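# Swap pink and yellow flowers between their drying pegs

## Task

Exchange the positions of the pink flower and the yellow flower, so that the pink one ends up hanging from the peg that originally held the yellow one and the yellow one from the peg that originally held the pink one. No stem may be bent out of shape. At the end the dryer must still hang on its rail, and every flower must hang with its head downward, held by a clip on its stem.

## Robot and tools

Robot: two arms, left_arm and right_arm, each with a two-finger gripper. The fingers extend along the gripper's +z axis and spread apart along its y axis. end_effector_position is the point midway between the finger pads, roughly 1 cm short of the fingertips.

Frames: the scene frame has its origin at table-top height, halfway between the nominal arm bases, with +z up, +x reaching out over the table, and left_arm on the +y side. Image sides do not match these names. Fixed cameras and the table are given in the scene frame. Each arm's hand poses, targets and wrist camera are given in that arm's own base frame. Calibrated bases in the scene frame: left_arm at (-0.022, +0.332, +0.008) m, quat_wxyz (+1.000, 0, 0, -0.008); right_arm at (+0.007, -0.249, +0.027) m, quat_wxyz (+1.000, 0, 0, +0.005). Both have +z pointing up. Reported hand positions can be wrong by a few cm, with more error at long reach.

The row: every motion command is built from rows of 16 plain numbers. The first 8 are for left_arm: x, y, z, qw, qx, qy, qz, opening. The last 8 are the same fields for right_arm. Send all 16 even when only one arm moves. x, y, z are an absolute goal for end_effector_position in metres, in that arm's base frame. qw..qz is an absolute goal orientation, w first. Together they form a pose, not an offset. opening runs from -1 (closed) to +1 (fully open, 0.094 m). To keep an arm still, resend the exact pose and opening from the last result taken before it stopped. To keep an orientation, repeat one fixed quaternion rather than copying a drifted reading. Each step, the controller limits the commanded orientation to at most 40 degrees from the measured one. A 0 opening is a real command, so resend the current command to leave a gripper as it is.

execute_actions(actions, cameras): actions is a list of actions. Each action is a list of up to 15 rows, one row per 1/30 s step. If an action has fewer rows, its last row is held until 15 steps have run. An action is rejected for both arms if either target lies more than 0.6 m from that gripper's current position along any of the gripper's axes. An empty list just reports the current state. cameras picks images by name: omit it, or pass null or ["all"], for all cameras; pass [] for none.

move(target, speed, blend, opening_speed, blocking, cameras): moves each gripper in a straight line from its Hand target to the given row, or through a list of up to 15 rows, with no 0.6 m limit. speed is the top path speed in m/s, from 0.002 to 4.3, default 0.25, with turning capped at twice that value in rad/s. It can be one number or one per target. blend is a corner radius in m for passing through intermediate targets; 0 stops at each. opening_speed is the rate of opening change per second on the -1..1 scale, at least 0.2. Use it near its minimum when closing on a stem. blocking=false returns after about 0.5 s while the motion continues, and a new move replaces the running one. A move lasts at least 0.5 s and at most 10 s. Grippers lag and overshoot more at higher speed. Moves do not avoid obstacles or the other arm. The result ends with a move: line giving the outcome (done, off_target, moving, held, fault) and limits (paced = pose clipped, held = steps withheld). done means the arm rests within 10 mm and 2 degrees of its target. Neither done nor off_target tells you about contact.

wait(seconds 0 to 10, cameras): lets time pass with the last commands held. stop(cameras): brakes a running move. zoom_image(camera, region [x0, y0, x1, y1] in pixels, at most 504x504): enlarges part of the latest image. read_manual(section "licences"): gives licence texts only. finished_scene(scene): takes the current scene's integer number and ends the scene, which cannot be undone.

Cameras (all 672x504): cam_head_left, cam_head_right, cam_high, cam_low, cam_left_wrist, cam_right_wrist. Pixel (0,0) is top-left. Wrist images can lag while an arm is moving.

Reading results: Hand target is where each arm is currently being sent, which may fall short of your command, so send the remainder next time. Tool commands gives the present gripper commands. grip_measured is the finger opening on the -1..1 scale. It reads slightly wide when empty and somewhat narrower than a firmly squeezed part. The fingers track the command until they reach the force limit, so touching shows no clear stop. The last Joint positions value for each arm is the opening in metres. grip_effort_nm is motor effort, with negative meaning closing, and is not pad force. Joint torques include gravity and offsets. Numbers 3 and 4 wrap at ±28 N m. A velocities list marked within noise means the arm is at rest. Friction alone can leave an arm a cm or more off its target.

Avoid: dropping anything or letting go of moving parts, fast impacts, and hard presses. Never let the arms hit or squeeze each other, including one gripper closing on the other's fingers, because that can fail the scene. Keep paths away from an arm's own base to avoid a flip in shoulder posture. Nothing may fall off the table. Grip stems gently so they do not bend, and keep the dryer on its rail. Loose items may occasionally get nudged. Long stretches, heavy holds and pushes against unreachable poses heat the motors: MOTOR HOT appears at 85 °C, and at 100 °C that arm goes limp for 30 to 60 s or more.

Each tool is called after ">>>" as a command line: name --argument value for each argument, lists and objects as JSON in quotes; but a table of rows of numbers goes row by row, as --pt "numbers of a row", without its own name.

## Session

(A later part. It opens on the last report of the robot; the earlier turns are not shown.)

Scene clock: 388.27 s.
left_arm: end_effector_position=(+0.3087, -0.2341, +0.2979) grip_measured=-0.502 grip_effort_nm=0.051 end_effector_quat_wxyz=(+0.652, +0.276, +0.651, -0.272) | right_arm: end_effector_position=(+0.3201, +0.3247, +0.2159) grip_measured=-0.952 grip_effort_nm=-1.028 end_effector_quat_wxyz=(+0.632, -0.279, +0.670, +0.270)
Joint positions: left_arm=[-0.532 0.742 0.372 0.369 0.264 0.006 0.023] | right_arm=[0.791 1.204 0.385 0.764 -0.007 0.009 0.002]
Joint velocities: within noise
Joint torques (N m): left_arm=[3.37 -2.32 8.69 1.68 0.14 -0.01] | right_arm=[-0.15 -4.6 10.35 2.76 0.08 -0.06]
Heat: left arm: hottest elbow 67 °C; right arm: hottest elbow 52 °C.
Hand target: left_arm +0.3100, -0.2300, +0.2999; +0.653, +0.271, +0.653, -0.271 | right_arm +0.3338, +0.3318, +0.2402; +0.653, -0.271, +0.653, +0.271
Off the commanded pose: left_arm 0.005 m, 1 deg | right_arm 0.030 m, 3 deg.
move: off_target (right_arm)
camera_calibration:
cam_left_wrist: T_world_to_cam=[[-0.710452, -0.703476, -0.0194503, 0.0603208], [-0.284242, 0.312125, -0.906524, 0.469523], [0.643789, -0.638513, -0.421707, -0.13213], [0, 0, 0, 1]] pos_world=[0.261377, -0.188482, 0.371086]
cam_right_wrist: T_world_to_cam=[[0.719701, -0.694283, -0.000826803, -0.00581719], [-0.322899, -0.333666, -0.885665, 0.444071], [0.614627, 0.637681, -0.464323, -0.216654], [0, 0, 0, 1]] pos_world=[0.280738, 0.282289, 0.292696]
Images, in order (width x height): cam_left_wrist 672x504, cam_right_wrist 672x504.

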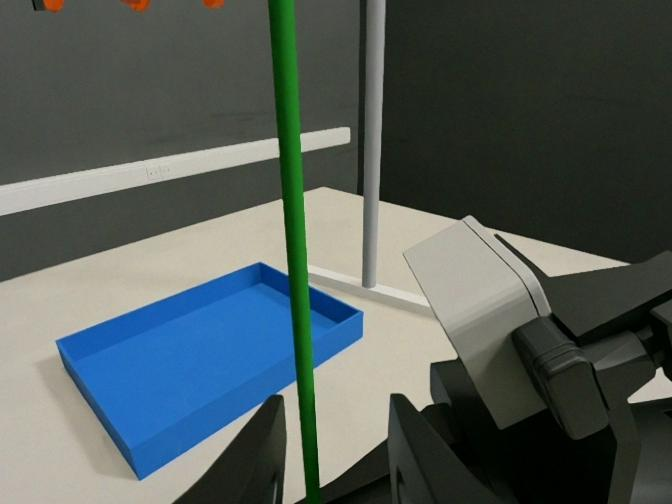

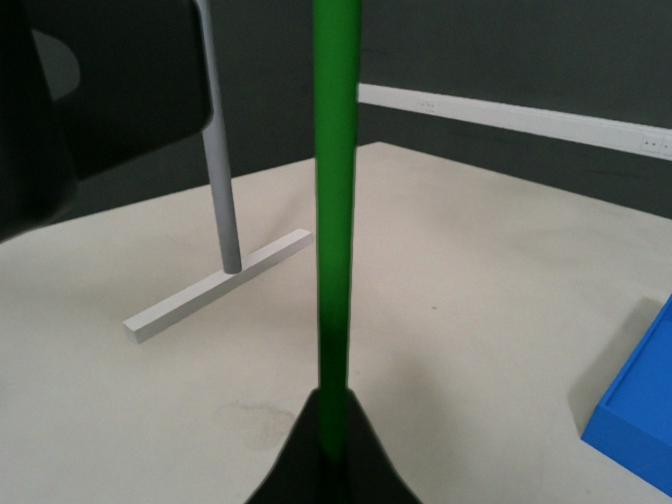

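>>> move --pt "0.25 -0.17 0.31 0.653 0.271 0.653 -0.271 -0.5 0.335 0.333 0.240 0.653 -0.271 0.653 0.271 -0.97" --pt "0.28 -0.04 0.44 0.6645 0.2418 0.6645 -0.2418 -0.5 0.335 0.333 0.240 0.653 -0.271 0.653 0.271 -0.97" --pt "0.408 -0.106 0.478 0.6645 0.2418 0.6645 -0.2418 0.0 0.335 0.333 0.240 0.653 -0.271 0.653 0.271 -0.97" --speed 0.12

>>> zoom_image --camera "cam_left_wrist" --region '[200, 100, 500, 400]'

Scene clock: 395.67 s.
left_arm: end_effector_position=(+0.4022, -0.1011, +0.4382) grip_measured=-0.002 grip_effort_nm=0.051 end_effector_quat_wxyz=(+0.640, +0.230, +0.690, -0.248) | right_arm: end_effector_position=(+0.3201, +0.3247, +0.2159) grip_measured=-0.952 grip_effort_nm=-1.033 end_effector_quat_wxyz=(+0.632, -0.279, +0.670, +0.270)
Joint positions: left_arm=[0.032 0.823 0.821 -0.074 0.722 0.002 0.047] | right_arm=[0.791 1.204 0.385 0.764 -0.007 0.009 0.002]
Joint velocities: within noise
Joint torques (N m): left_arm=[1.73 -2.2 13.61 2.91 -0.04 0.03] | right_arm=[-0.21 -4.66 10.39 2.76 0.08 -0.06]
Heat: left arm: hottest elbow 69 °C; right arm: hottest elbow 52 °C.
Hand target: left_arm +0.4050, -0.1053, +0.4770; +0.665, +0.242, +0.664, -0.242 | right_arm +0.3337, +0.3318, +0.2402; +0.653, -0.271, +0.653, +0.271
Off the commanded pose: left_arm 0.041 m, 4 deg | right_arm 0.030 m, 3 deg.
move: off_target (left_arm, right_arm); target 3's new opening was sent with left_arm's hand 0.041 m and 4 deg from that target
camera_calibration:
cam_left_wrist: T_world_to_cam=[[-0.631302, -0.774786, 0.0341191, 0.160528], [-0.385114, 0.275, -0.880944, 0.607366], [0.67316, -0.569282, -0.47199, -0.0310032], [0, 0, 0, 1]] pos_world=[0.356117, -0.0603005, 0.514945]
cam_right_wrist: T_world_to_cam=[[0.719701, -0.694283, -0.000826803, -0.00581719], [-0.322899, -0.333666, -0.885665, 0.444071], [0.614627, 0.637681, -0.464323, -0.216654], [0, 0, 0, 1]] pos_world=[0.280738, 0.282289, 0.292696]

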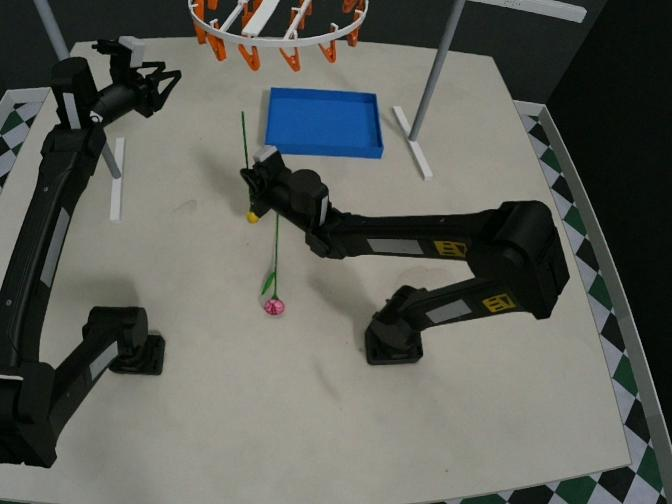

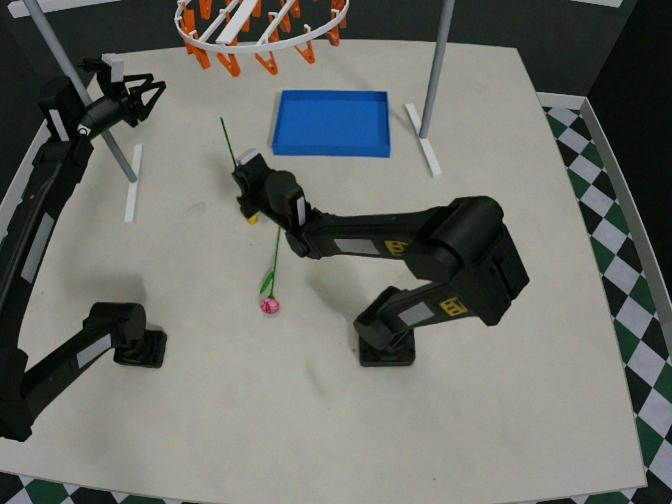

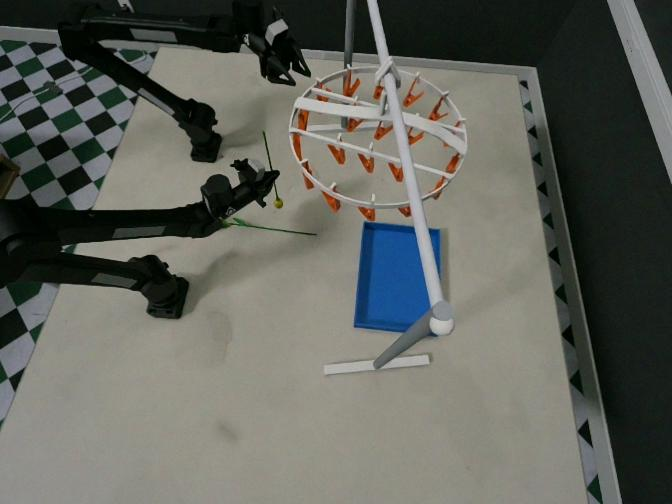

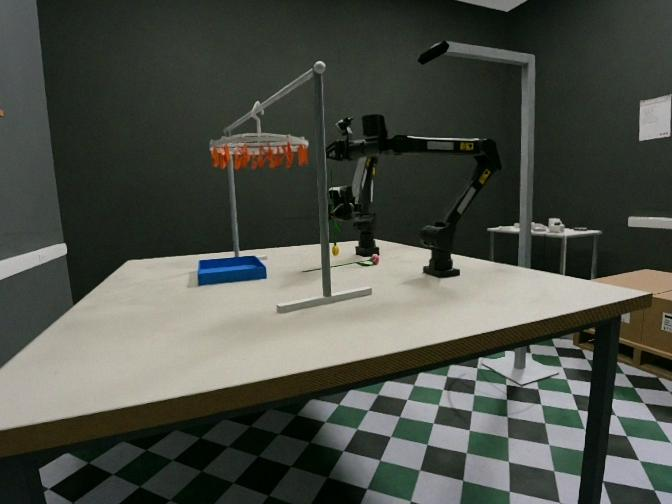

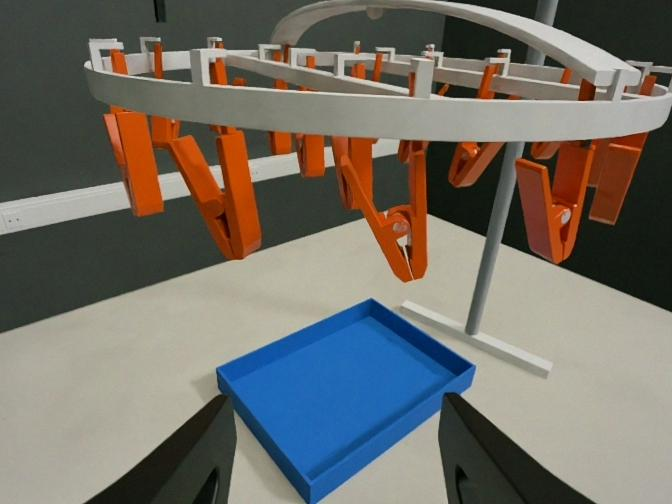

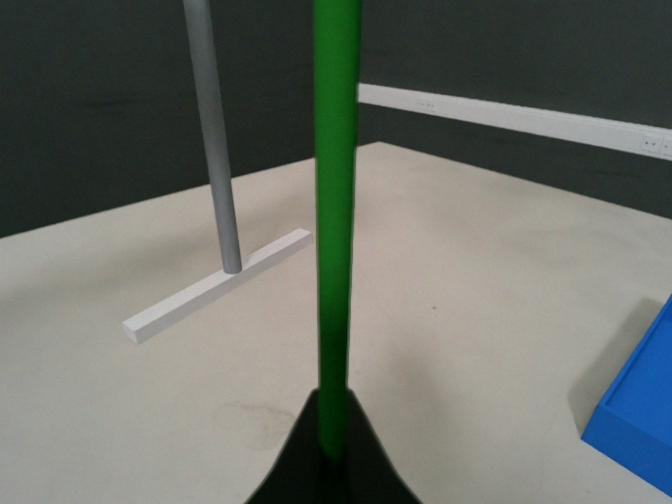

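Scaled by 1.680 from the camera's 672x504 image, which has a finer 960x720 frame.

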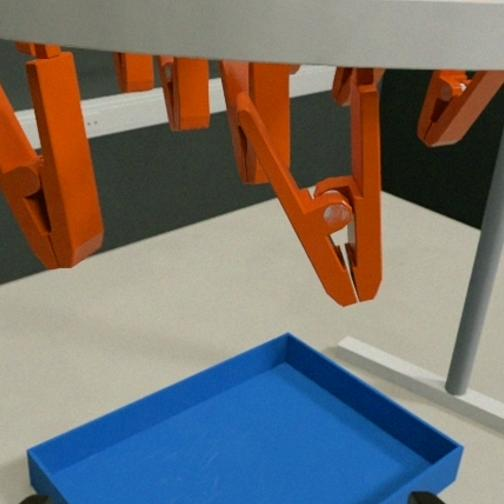

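>>> zoom_image --camera "cam_head_left" --region '[170, 0, 320, 100]'

>>> zoom_image --camera "cam_high" --region '[270, 50, 470, 240]'

>>> zoom_image --camera "cam_low" --region '[190, 90, 350, 200]'

Scaled by 3.360 from the camera's 672x504 image, which has a finer 960x720 frame.

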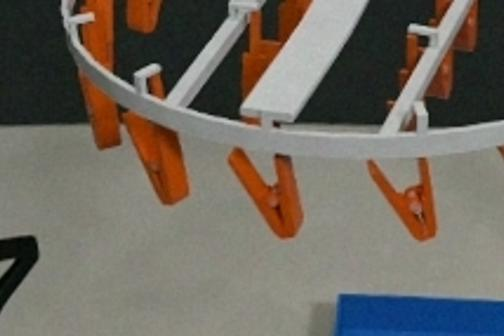

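Scaled by 2.520 from the camera's 672x504 image, which has a finer 960x720 frame.

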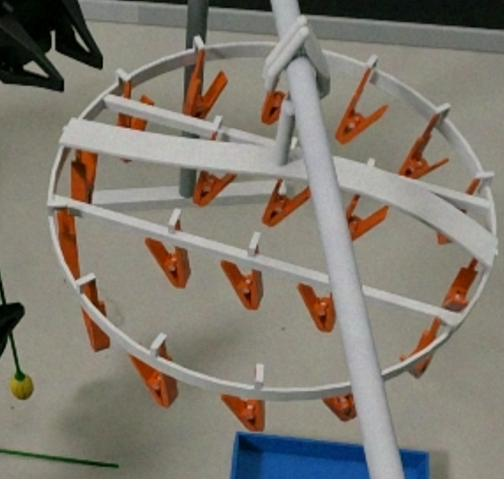

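Scaled by 3.150 from the camera's 672x504 image, which has a finer 960x720 frame.

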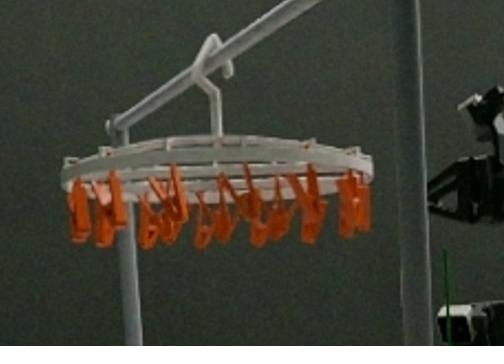

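>>> zoom_image --camera "cam_head_right" --region '[130, 0, 330, 110]'

>>> zoom_image --camera "cam_head_left" --region '[130, 0, 330, 110]'

Scaled by 2.520 from the camera's 672x504 image, which has a finer 960x720 frame.

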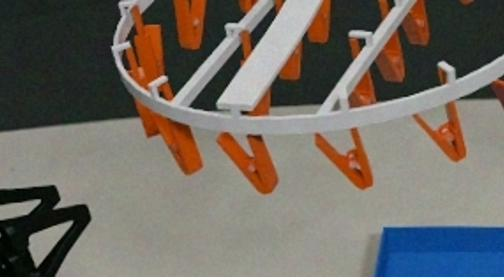

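Scaled by 2.520 from the camera's 672x504 image, which has a finer 960x720 frame.

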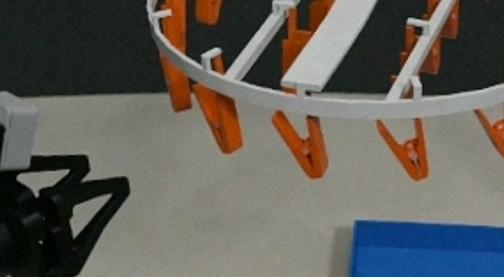

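>>> move --target '[0.428,-0.144,0.478,0.6645,0.2418,0.6645,-0.2418,0.0,0.335,0.333,0.240,0.653,-0.271,0.653,0.271,-0.97]' --speed 0.08 --cameras '["cam_left_wrist","cam_head_left","cam_head_right"]'

>>> zoom_image --camera "cam_head_left" --region '[150, 0, 300, 110]'

Scene clock: 445.50 s.
left_arm: end_effector_position=(+0.4215, -0.1382, +0.4372) grip_measured=-0.002 grip_effort_nm=0.056 end_effector_quat_wxyz=(+0.639, +0.233, +0.691, -0.245) | right_arm: end_effector_position=(+0.3201, +0.3247, +0.2159) grip_measured=-0.952 grip_effort_nm=-1.038 end_effector_quat_wxyz=(+0.632, -0.279, +0.670, +0.270)
Joint positions: left_arm=[-0.098 0.886 0.852 -0.042 0.592 0.002 0.047] | right_arm=[0.791 1.204 0.385 0.764 -0.007 0.009 0.002]
Joint velocities: within noise
Joint torques (N m): left_arm=[1.73 -2.96 13.68 2.95 -0.06 0.02] | right_arm=[-0.32 -4.66 10.37 2.76 0.07 -0.07]
Heat: left arm: hottest elbow 74 °C; right arm: hottest elbow 51 °C.
Hand target: left_arm +0.4249, -0.1430, +0.4768; +0.664, +0.242, +0.665, -0.242 | right_arm +0.3337, +0.3318, +0.2402; +0.653, -0.271, +0.653, +0.271
Off the commanded pose: left_arm 0.042 m, 4 deg | right_arm 0.030 m, 3 deg.
move: off_target (left_arm, right_arm)
camera_calibration:
cam_left_wrist: T_world_to_cam=[[-0.631909, -0.77459, 0.0264917, 0.147616], [-0.384942, 0.284001, -0.878159, 0.624056], [0.672689, -0.565114, -0.477634, -0.062306], [0, 0, 0, 1]] pos_world=[0.375418, -0.0981003, 0.51435]
Images, in order (width x height): cam_head_left 672x504, cam_head_right 672x504, cam_left_wrist 672x504.

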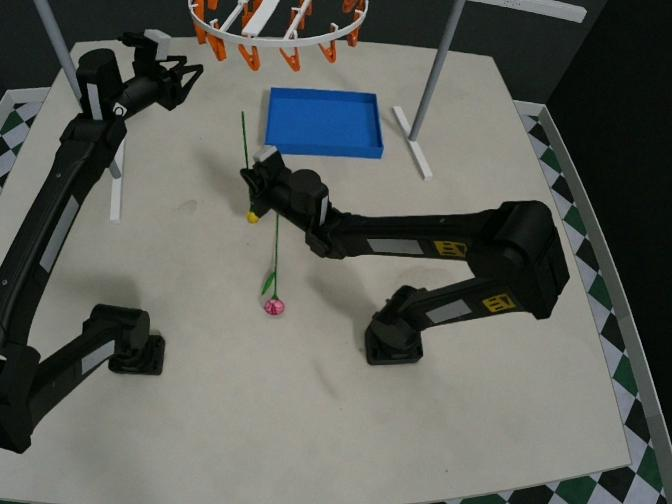

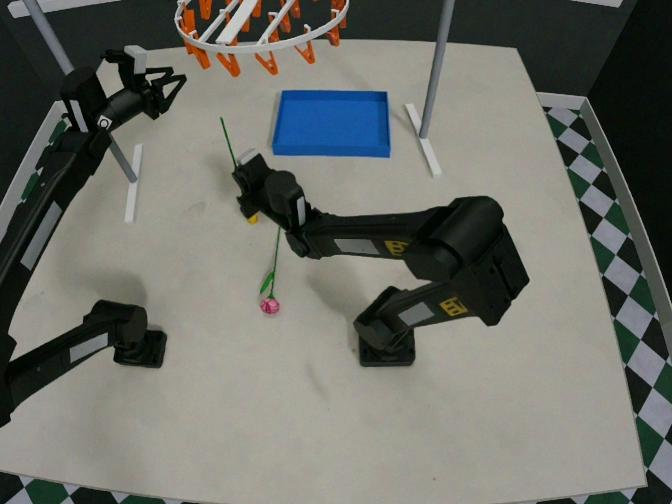

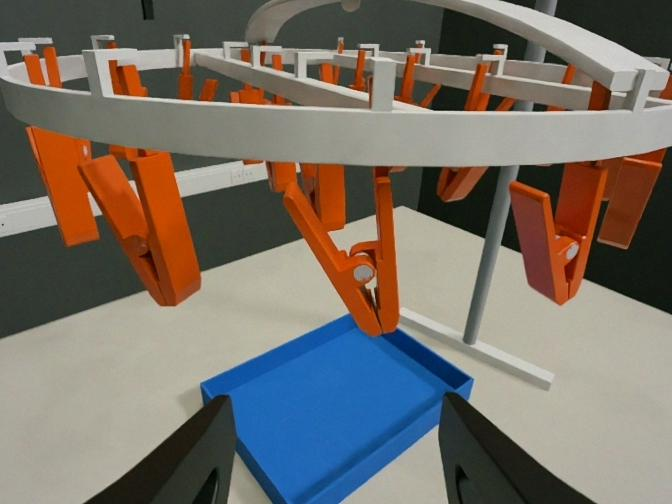

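Scaled by 3.360 from the camera's 672x504 image, which has a finer 960x720 frame.

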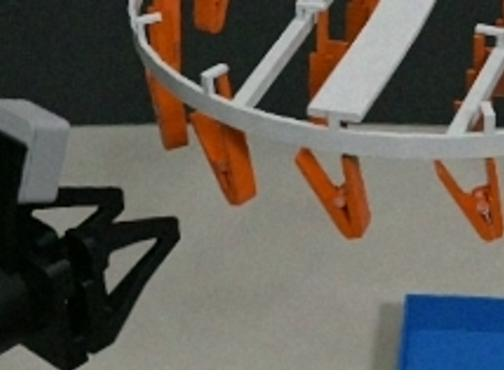

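>>> move --target '[0.462,-0.1515,0.481,0.6645,0.2418,0.6645,-0.2418,0.0,0.335,0.333,0.240,0.653,-0.271,0.653,0.271,-0.97]' --speed 0.06 --cameras '["cam_left_wrist","cam_head_left","cam_head_right"]'

Scene clock: 453.10 s.
left_arm: end_effector_position=(+0.4547, -0.1446, +0.4406) grip_measured=-0.002 grip_effort_nm=0.051 end_effector_quat_wxyz=(+0.639, +0.233, +0.691, -0.244) | right_arm: end_effector_position=(+0.3201, +0.3247, +0.2159) grip_measured=-0.952 grip_effort_nm=-1.033 end_effector_quat_wxyz=(+0.632, -0.279, +0.670, +0.270)
Joint positions: left_arm=[-0.108 0.986 0.917 -0.007 0.581 0.002 0.047] | right_arm=[0.791 1.204 0.385 0.764 -0.007 0.009 0.002]
Joint velocities: within noise
Joint torques (N m): left_arm=[1.67 -4.19 13.59 2.96 -0.05 0.02] | right_arm=[-0.26 -4.78 10.35 2.74 0.06 -0.06]
Heat: left arm: hottest elbow 77 °C; right arm: hottest elbow 51 °C.
Hand target: left_arm +0.4588, -0.1505, +0.4799; +0.664, +0.242, +0.664, -0.242 | right_arm +0.3337, +0.3318, +0.2402; +0.653, -0.271, +0.653, +0.271
Off the commanded pose: left_arm 0.042 m, 4 deg | right_arm 0.030 m, 3 deg.
move: off_target (left_arm, right_arm)
camera_calibration:
cam_left_wrist: T_world_to_cam=[[-0.631062, -0.775303, 0.0257884, 0.163335], [-0.38521, 0.284342, -0.877931, 0.641724], [0.67333, -0.563963, -0.478092, -0.0866503], [0, 0, 0, 1]] pos_world=[0.408617, -0.104703, 0.517751]
Images, in order (width x height): cam_head_left 672x504, cam_head_right 672x504, cam_left_wrist 672x504.

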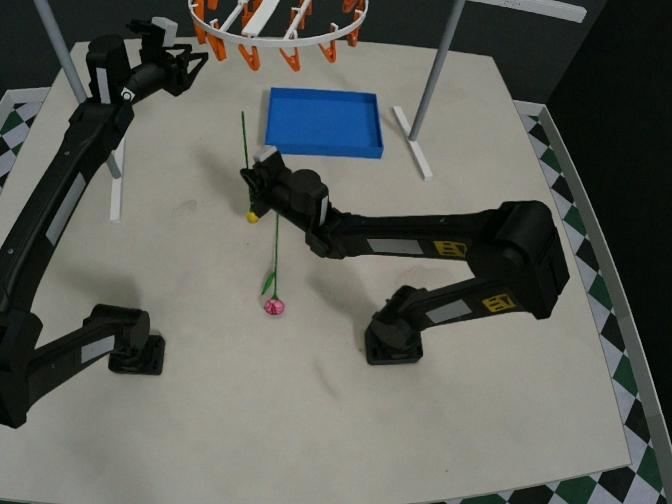

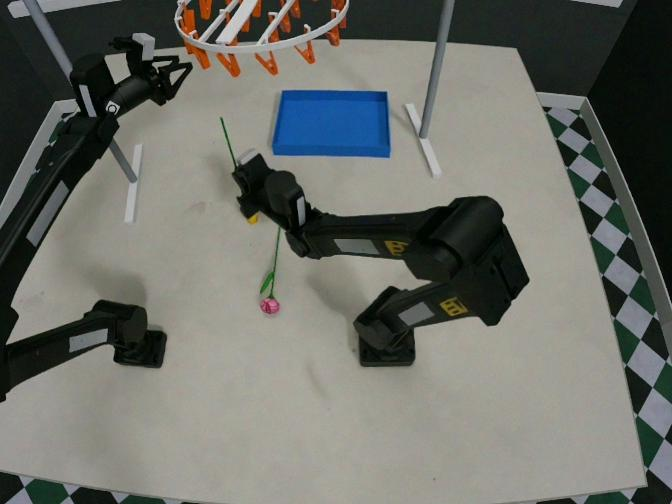

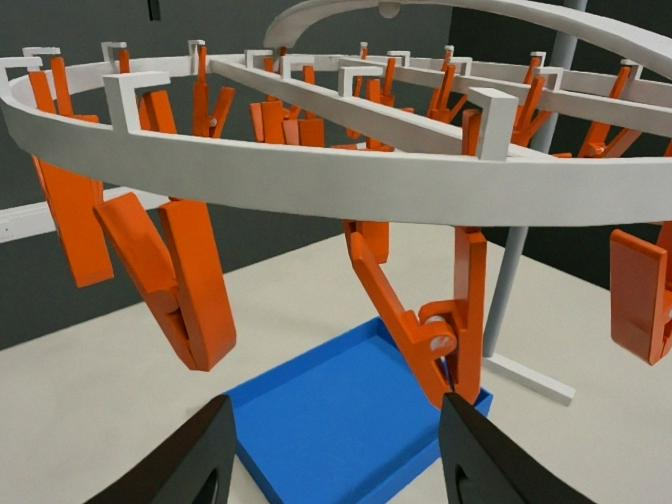

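>>> move --target '[0.442,-0.184,0.481,0.6645,0.2418,0.6645,-0.2418,0.0,0.335,0.333,0.240,0.653,-0.271,0.653,0.271,-0.97]' --speed 0.06 --cameras '["cam_left_wrist","cam_head_left","cam_head_right"]'

Scene clock: 471.90 s.
left_arm: end_effector_position=(+0.4452, -0.1797, +0.4451) grip_measured=-0.002 grip_effort_nm=0.061 end_effector_quat_wxyz=(+0.642, +0.237, +0.688, -0.241) | right_arm: end_effector_position=(+0.3201, +0.3247, +0.2159) grip_measured=-0.952 grip_effort_nm=-1.033 end_effector_quat_wxyz=(+0.632, -0.279, +0.670, +0.270)
Joint positions: left_arm=[-0.219 0.975 0.917 -0.007 0.471 0.002 0.047] | right_arm=[0.791 1.204 0.385 0.764 -0.007 0.009 0.002]
Joint velocities: within noise
Joint torques (N m): left_arm=[1.79 -5.89 12.29 2.37 -0.07 0.02] | right_arm=[-0.09 -4.6 10.35 2.74 0.08 -0.06]
Heat: left arm: hottest elbow 76 °C; right arm: hottest elbow 51 °C.
Hand target: left_arm +0.4404, -0.1833, +0.4804; +0.664, +0.242, +0.664, -0.242 | right_arm +0.3337, +0.3318, +0.2402; +0.653, -0.271, +0.653, +0.271
Off the commanded pose: left_arm 0.036 m, 4 deg | right_arm 0.030 m, 3 deg.
move: off_target (left_arm, right_arm)
camera_calibration:
cam_left_wrist: T_world_to_cam=[[-0.632983, -0.774051, 0.0133073, 0.136675], [-0.373519, 0.2903, -0.881028, 0.649244], [0.678097, -0.562646, -0.472877, -0.102048], [0, 0, 0, 1]] pos_world=[0.398217, -0.140099, 0.521927]
Images, in order (width x height): cam_head_left 672x504, cam_head_right 672x504, cam_left_wrist 672x504.

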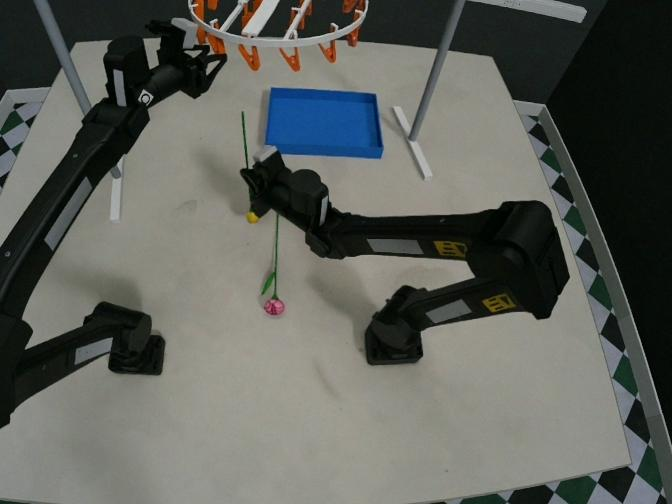

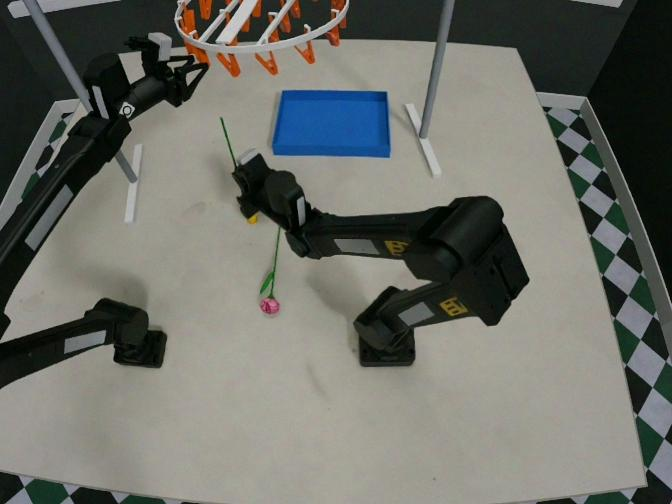

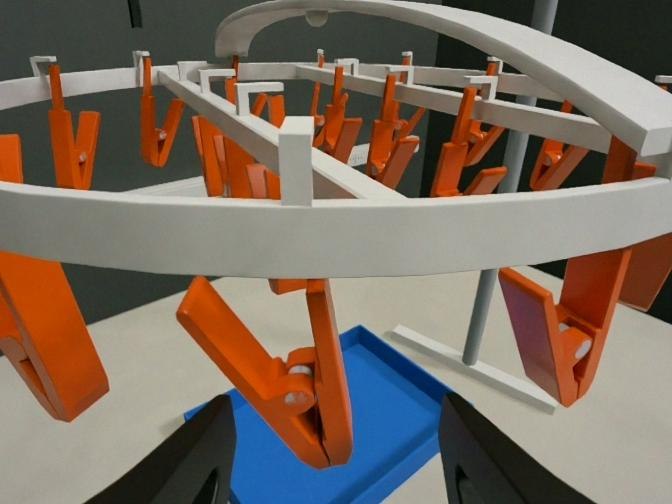

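>>> move --pt "0.427 -0.171 0.481 0.6645 0.2418 0.6645 -0.2418 0.0 0.335 0.333 0.240 0.653 -0.271 0.653 0.271 -0.97" --pt "0.443 -0.149 0.481 0.6645 0.2418 0.6645 -0.2418 0.0 0.335 0.333 0.240 0.653 -0.271 0.653 0.271 -0.97" --speed 0.06 --cameras '["cam_left_wrist","cam_head_left","cam_head_right"]'

Scene clock: 480.87 s.
left_arm: end_effector_position=(+0.4374, -0.1524, +0.4610) grip_measured=-0.002 grip_effort_nm=0.056 end_effector_quat_wxyz=(+0.653, +0.242, +0.674, -0.246) | right_arm: end_effector_position=(+0.3201, +0.3247, +0.2159) grip_measured=-0.952 grip_effort_nm=-1.033 end_effector_quat_wxyz=(+0.632, -0.279, +0.670, +0.270)
Joint positions: left_arm=[-0.132 0.94 0.917 -0.007 0.573 0.002 0.047] | right_arm=[0.791 1.204 0.385 0.764 -0.007 0.009 0.002]
Joint velocities: within noise
Joint torques (N m): left_arm=[3.31 -3.78 11.82 2.04 0.15 0.03] | right_arm=[-0.32 -4.6 10.32 2.74 0.07 -0.06]
Heat: left arm: hottest elbow 75 °C; right arm: hottest elbow 51 °C.
Hand target: left_arm +0.4422, -0.1487, +0.4808; +0.665, +0.242, +0.664, -0.242 | right_arm +0.3337, +0.3318, +0.2403; +0.653, -0.271, +0.653, +0.271
Off the commanded pose: left_arm 0.021 m, 2 deg | right_arm 0.030 m, 3 deg.
move: off_target (left_arm, right_arm)
camera_calibration:
cam_left_wrist: T_world_to_cam=[[-0.644018, -0.76501, 0.000287604, 0.164798], [-0.339632, 0.28558, -0.896155, 0.643931], [0.685486, -0.577238, -0.443741, -0.092764], [0, 0, 0, 1]] pos_world=[0.388421, -0.111369, 0.535852]
Images, in order (width x height): cam_head_left 672x504, cam_head_right 672x504, cam_left_wrist 672x504.

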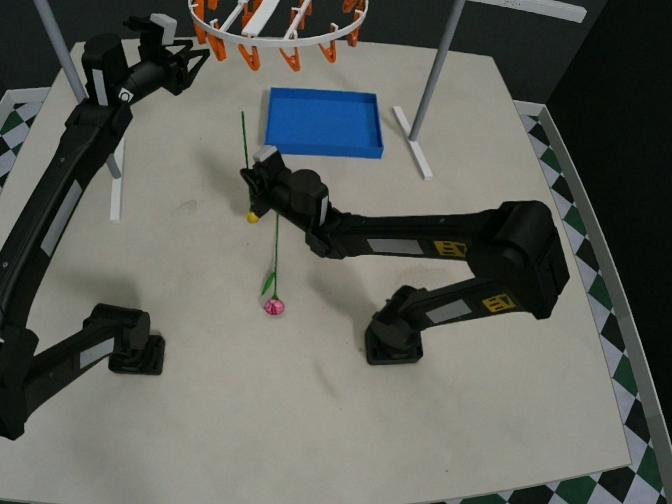

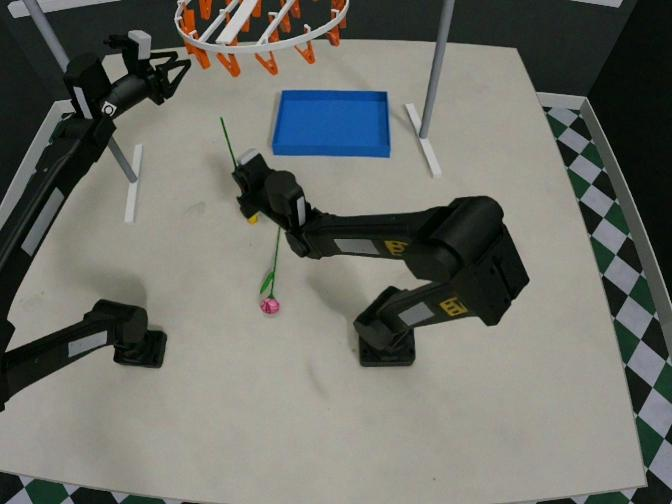

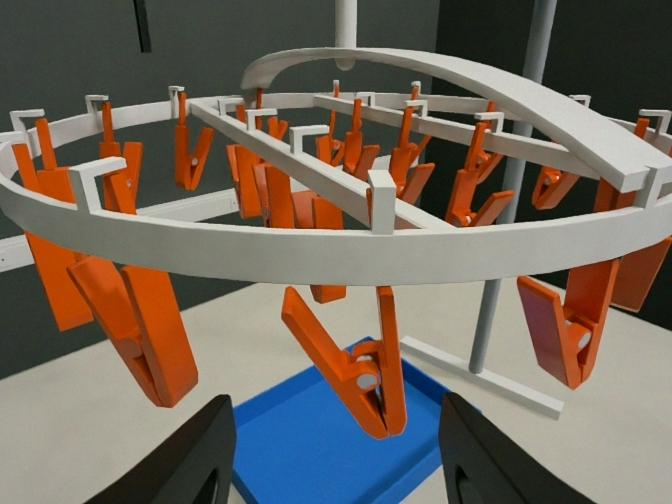

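>>> move --target '[0.458,-0.164,0.468,0.6645,0.2418,0.6645,-0.2418,0.0,0.335,0.333,0.240,0.653,-0.271,0.653,0.271,-0.97]' --speed 0.05 --cameras '["cam_left_wrist","cam_head_left","cam_head_right"]'

>>> zoom_image --camera "cam_head_left" --region '[150, 0, 270, 110]'

>>> zoom_image --camera "cam_head_right" --region '[140, 0, 260, 110]'

Scene clock: 487.93 s.
left_arm: end_effector_position=(+0.4542, -0.1581, +0.4464) grip_measured=-0.002 grip_effort_nm=0.056 end_effector_quat_wxyz=(+0.649, +0.236, +0.681, -0.241) | right_arm: end_effector_position=(+0.3201, +0.3247, +0.2159) grip_measured=-0.952 grip_effort_nm=-1.028 end_effector_quat_wxyz=(+0.632, -0.279, +0.670, +0.270)
Joint positions: left_arm=[-0.149 0.989 0.917 0.025 0.541 0.002 0.047] | right_arm=[0.791 1.204 0.385 0.764 -0.007 0.009 0.002]
Joint velocities: within noise
Joint torques (N m): left_arm=[1.67 -4.31 11.45 2.97 -0.06 0.02] | right_arm=[-0.09 -4.66 10.36 2.73 0.08 -0.06]
Heat: left arm: hottest elbow 74 °C; right arm: hottest elbow 51 °C.
Hand target: left_arm +0.4570, -0.1636, +0.4677; +0.664, +0.242, +0.664, -0.242 | right_arm +0.3337, +0.3318, +0.2403; +0.653, -0.271, +0.653, +0.271
Off the commanded pose: left_arm 0.023 m, 3 deg | right_arm 0.030 m, 3 deg.
move: off_target (left_arm, right_arm)
camera_calibration:
cam_left_wrist: T_world_to_cam=[[-0.632163, -0.774794, 0.00798423, 0.161008], [-0.358619, 0.283436, -0.889414, 0.643455], [0.68685, -0.565118, -0.457034, -0.106829], [0, 0, 0, 1]] pos_world=[0.405914, -0.118001, 0.522188]
Images, in order (width x height): cam_head_left 672x504, cam_head_right 672x504, cam_left_wrist 672x504.

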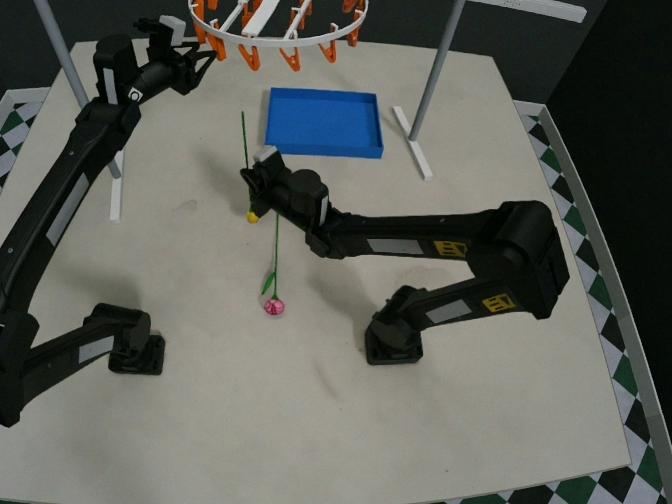

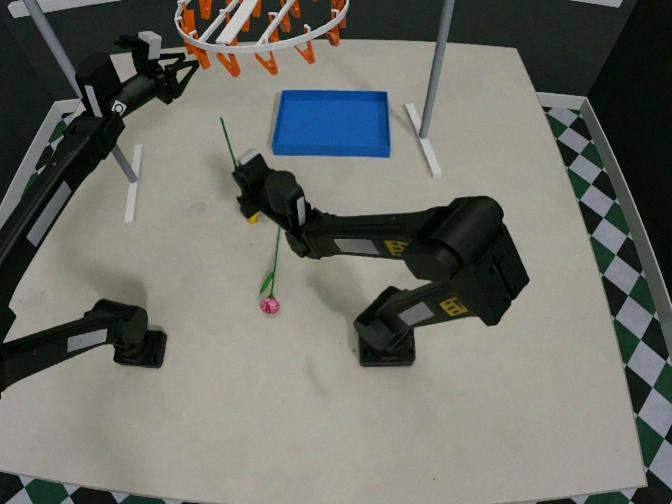

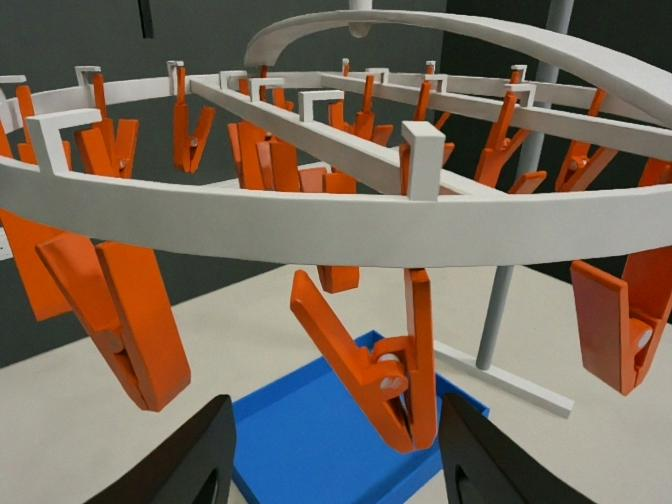

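Scaled by 4.200 from the camera's 672x504 image, which has a finer 960x720 frame.

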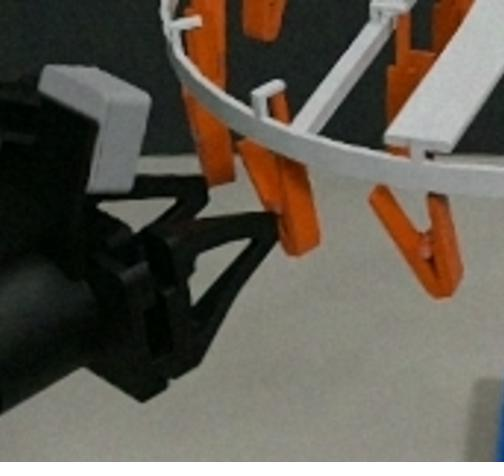

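Scaled by 4.200 from the camera's 672x504 image, which has a finer 960x720 frame.

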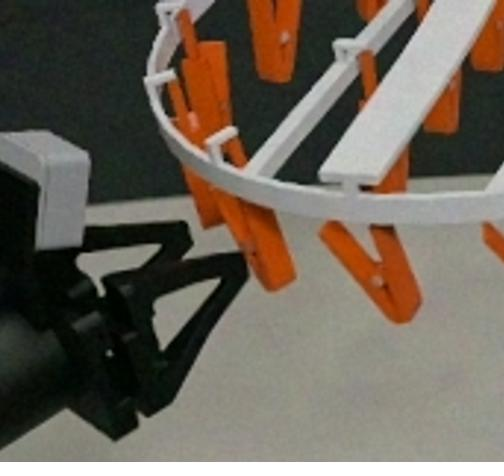

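>>> move --target '[0.476,-0.188,0.468,0.6645,0.2418,0.6645,-0.2418,0.0,0.335,0.333,0.240,0.653,-0.271,0.653,0.271,-0.97]' --speed 0.04 --cameras '["cam_left_wrist","cam_head_left","cam_head_right"]'

>>> zoom_image --camera "cam_head_left" --region '[150, 0, 270, 110]'

>>> zoom_image --camera "cam_head_right" --region '[140, 0, 260, 110]'

Scene clock: 491.67 s.
left_arm: end_effector_position=(+0.4678, -0.1802, +0.4253) grip_measured=-0.002 grip_effort_nm=0.051 end_effector_quat_wxyz=(+0.637, +0.236, +0.693, -0.242) | right_arm: end_effector_position=(+0.3201, +0.3247, +0.2159) grip_measured=-0.952 grip_effort_nm=-1.033 end_effector_quat_wxyz=(+0.632, -0.279, +0.670, +0.270)
Joint positions: left_arm=[-0.207 1.044 0.917 0.047 0.483 0.002 0.047] | right_arm=[0.791 1.204 0.385 0.764 -0.007 0.009 0.002]
Joint velocities: within noise
Joint torques (N m): left_arm=[1.73 -5.01 13.82 3.1 -0.03 0.02] | right_arm=[-0.32 -4.6 10.37 2.74 0.07 -0.05]
Heat: left arm: hottest elbow 74 °C; right arm: hottest elbow 51 °C.
Hand target: left_arm +0.4726, -0.1867, +0.4671; +0.665, +0.242, +0.664, -0.242 | right_arm +0.3337, +0.3318, +0.2403; +0.653, -0.271, +0.653, +0.271
Off the commanded pose: left_arm 0.044 m, 5 deg | right_arm 0.030 m, 3 deg.
move: off_target (left_arm, right_arm)
camera_calibration:
cam_left_wrist: T_world_to_cam=[[-0.631781, -0.774861, 0.0210714, 0.14686], [-0.387185, 0.291907, -0.874573, 0.644337], [0.671521, -0.560697, -0.484436, -0.118622], [0, 0, 0, 1]] pos_world=[0.421918, -0.140802, 0.50296]
Images, in order (width x height): cam_head_left 672x504, cam_head_right 672x504, cam_left_wrist 672x504.

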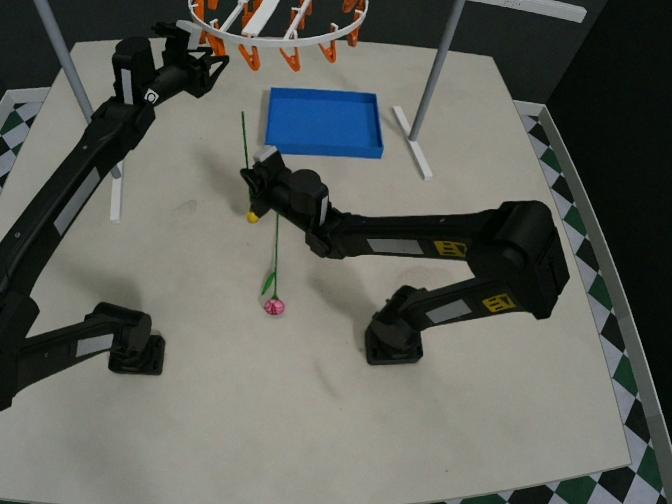

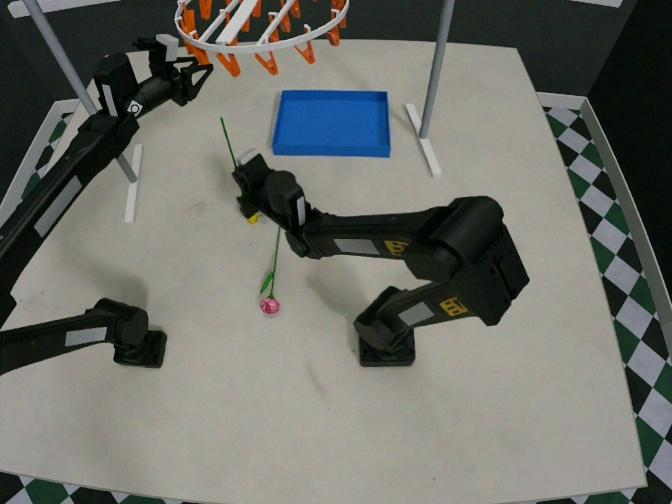

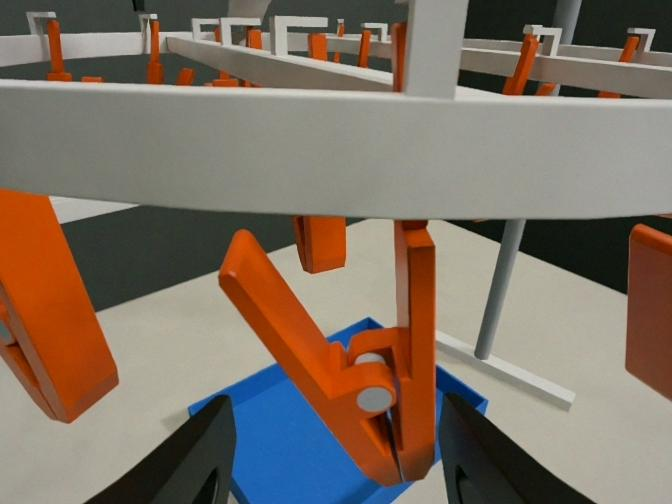

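Scaled by 4.200 from the camera's 672x504 image, which has a finer 960x720 frame.

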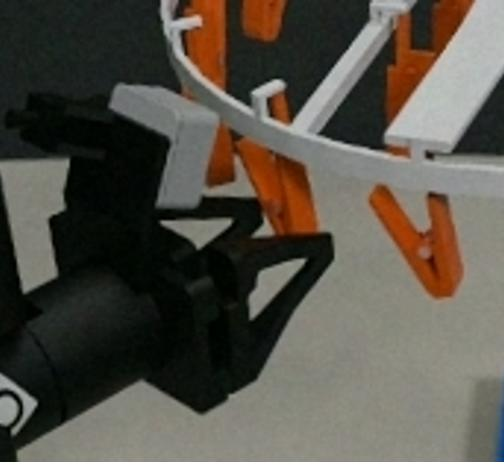

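Scaled by 4.200 from the camera's 672x504 image, which has a finer 960x720 frame.

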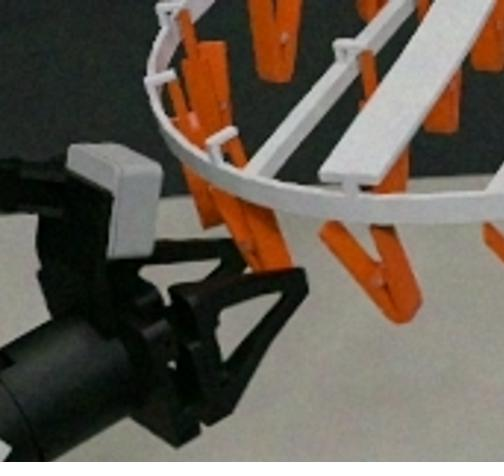

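>>> move --target '[0.478,-0.188,0.500,0.6645,0.2418,0.6645,-0.2418,0.0,0.335,0.333,0.240,0.653,-0.271,0.653,0.271,-0.97]' --speed 0.04 --cameras '["cam_left_wrist","cam_head_left","cam_head_right"]'

>>> zoom_image --camera "cam_head_left" --region '[150, 0, 270, 110]'

Scene clock: 496.27 s.
left_arm: end_effector_position=(+0.4730, -0.1814, +0.4671) grip_measured=-0.002 grip_effort_nm=0.051 end_effector_quat_wxyz=(+0.650, +0.238, +0.680, -0.240) | right_arm: end_effector_position=(+0.3201, +0.3247, +0.2159) grip_measured=-0.952 grip_effort_nm=-1.033 end_effector_quat_wxyz=(+0.632, -0.279, +0.670, +0.270)
Joint positions: left_arm=[-0.207 1.05 1.009 -0.002 0.482 0.002 0.047] | right_arm=[0.791 1.204 0.385 0.764 -0.007 0.009 0.002]
Joint velocities: within noise
Joint torques (N m): left_arm=[1.73 -5.01 13.64 1.69 -0.03 0.02] | right_arm=[-0.15 -4.78 10.32 2.69 0.08 -0.06]
Heat: left arm: hottest elbow 75 °C; right arm: hottest elbow 51 °C.
Hand target: left_arm +0.4759, -0.1873, +0.4992; +0.665, +0.242, +0.664, -0.242 | right_arm +0.3337, +0.3318, +0.2403; +0.653, -0.271, +0.653, +0.271
Off the commanded pose: left_arm 0.034 m, 2 deg | right_arm 0.030 m, 3 deg.
move: off_target (left_arm, right_arm)
camera_calibration:
cam_left_wrist: T_world_to_cam=[[-0.632263, -0.774744, 0.00399936, 0.156544], [-0.355153, 0.285242, -0.890227, 0.674203], [0.688557, -0.564277, -0.4555, -0.124888], [0, 0, 0, 1]] pos_world=[0.424414, -0.141501, 0.542681]
Images, in order (width x height): cam_head_left 672x504, cam_head_right 672x504, cam_left_wrist 672x504.

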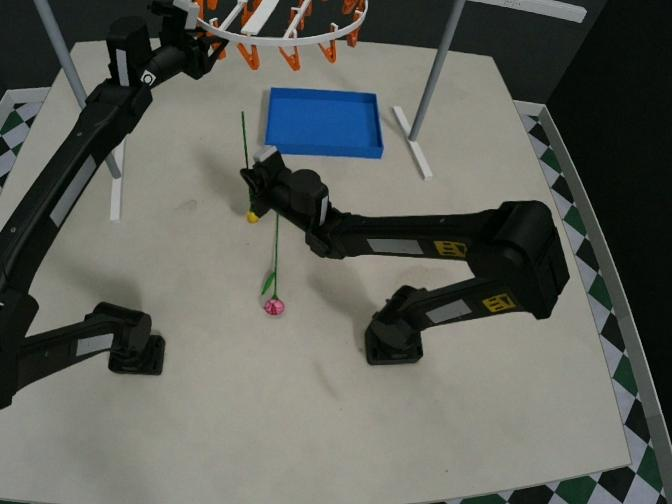

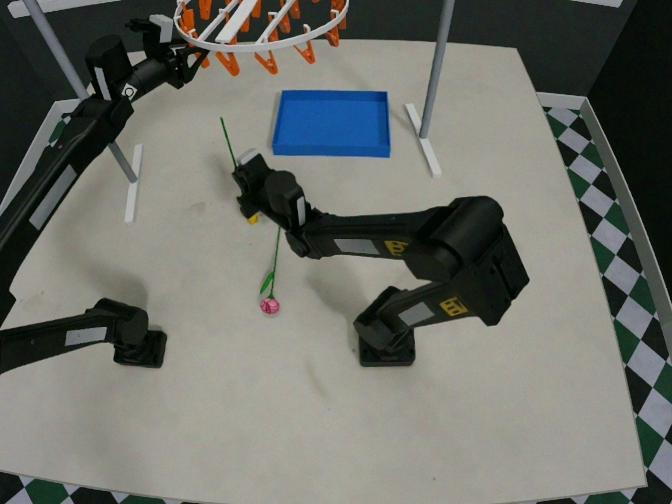

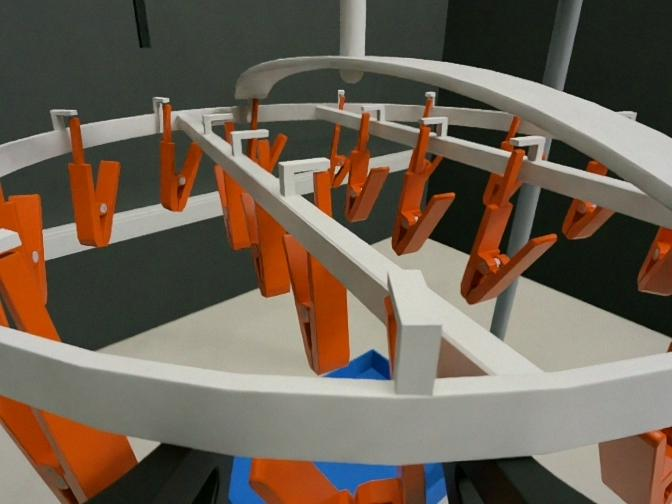

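Scaled by 4.200 from the camera's 672x504 image, which has a finer 960x720 frame.

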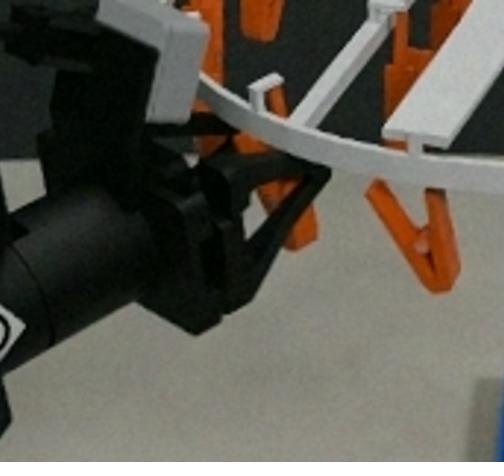

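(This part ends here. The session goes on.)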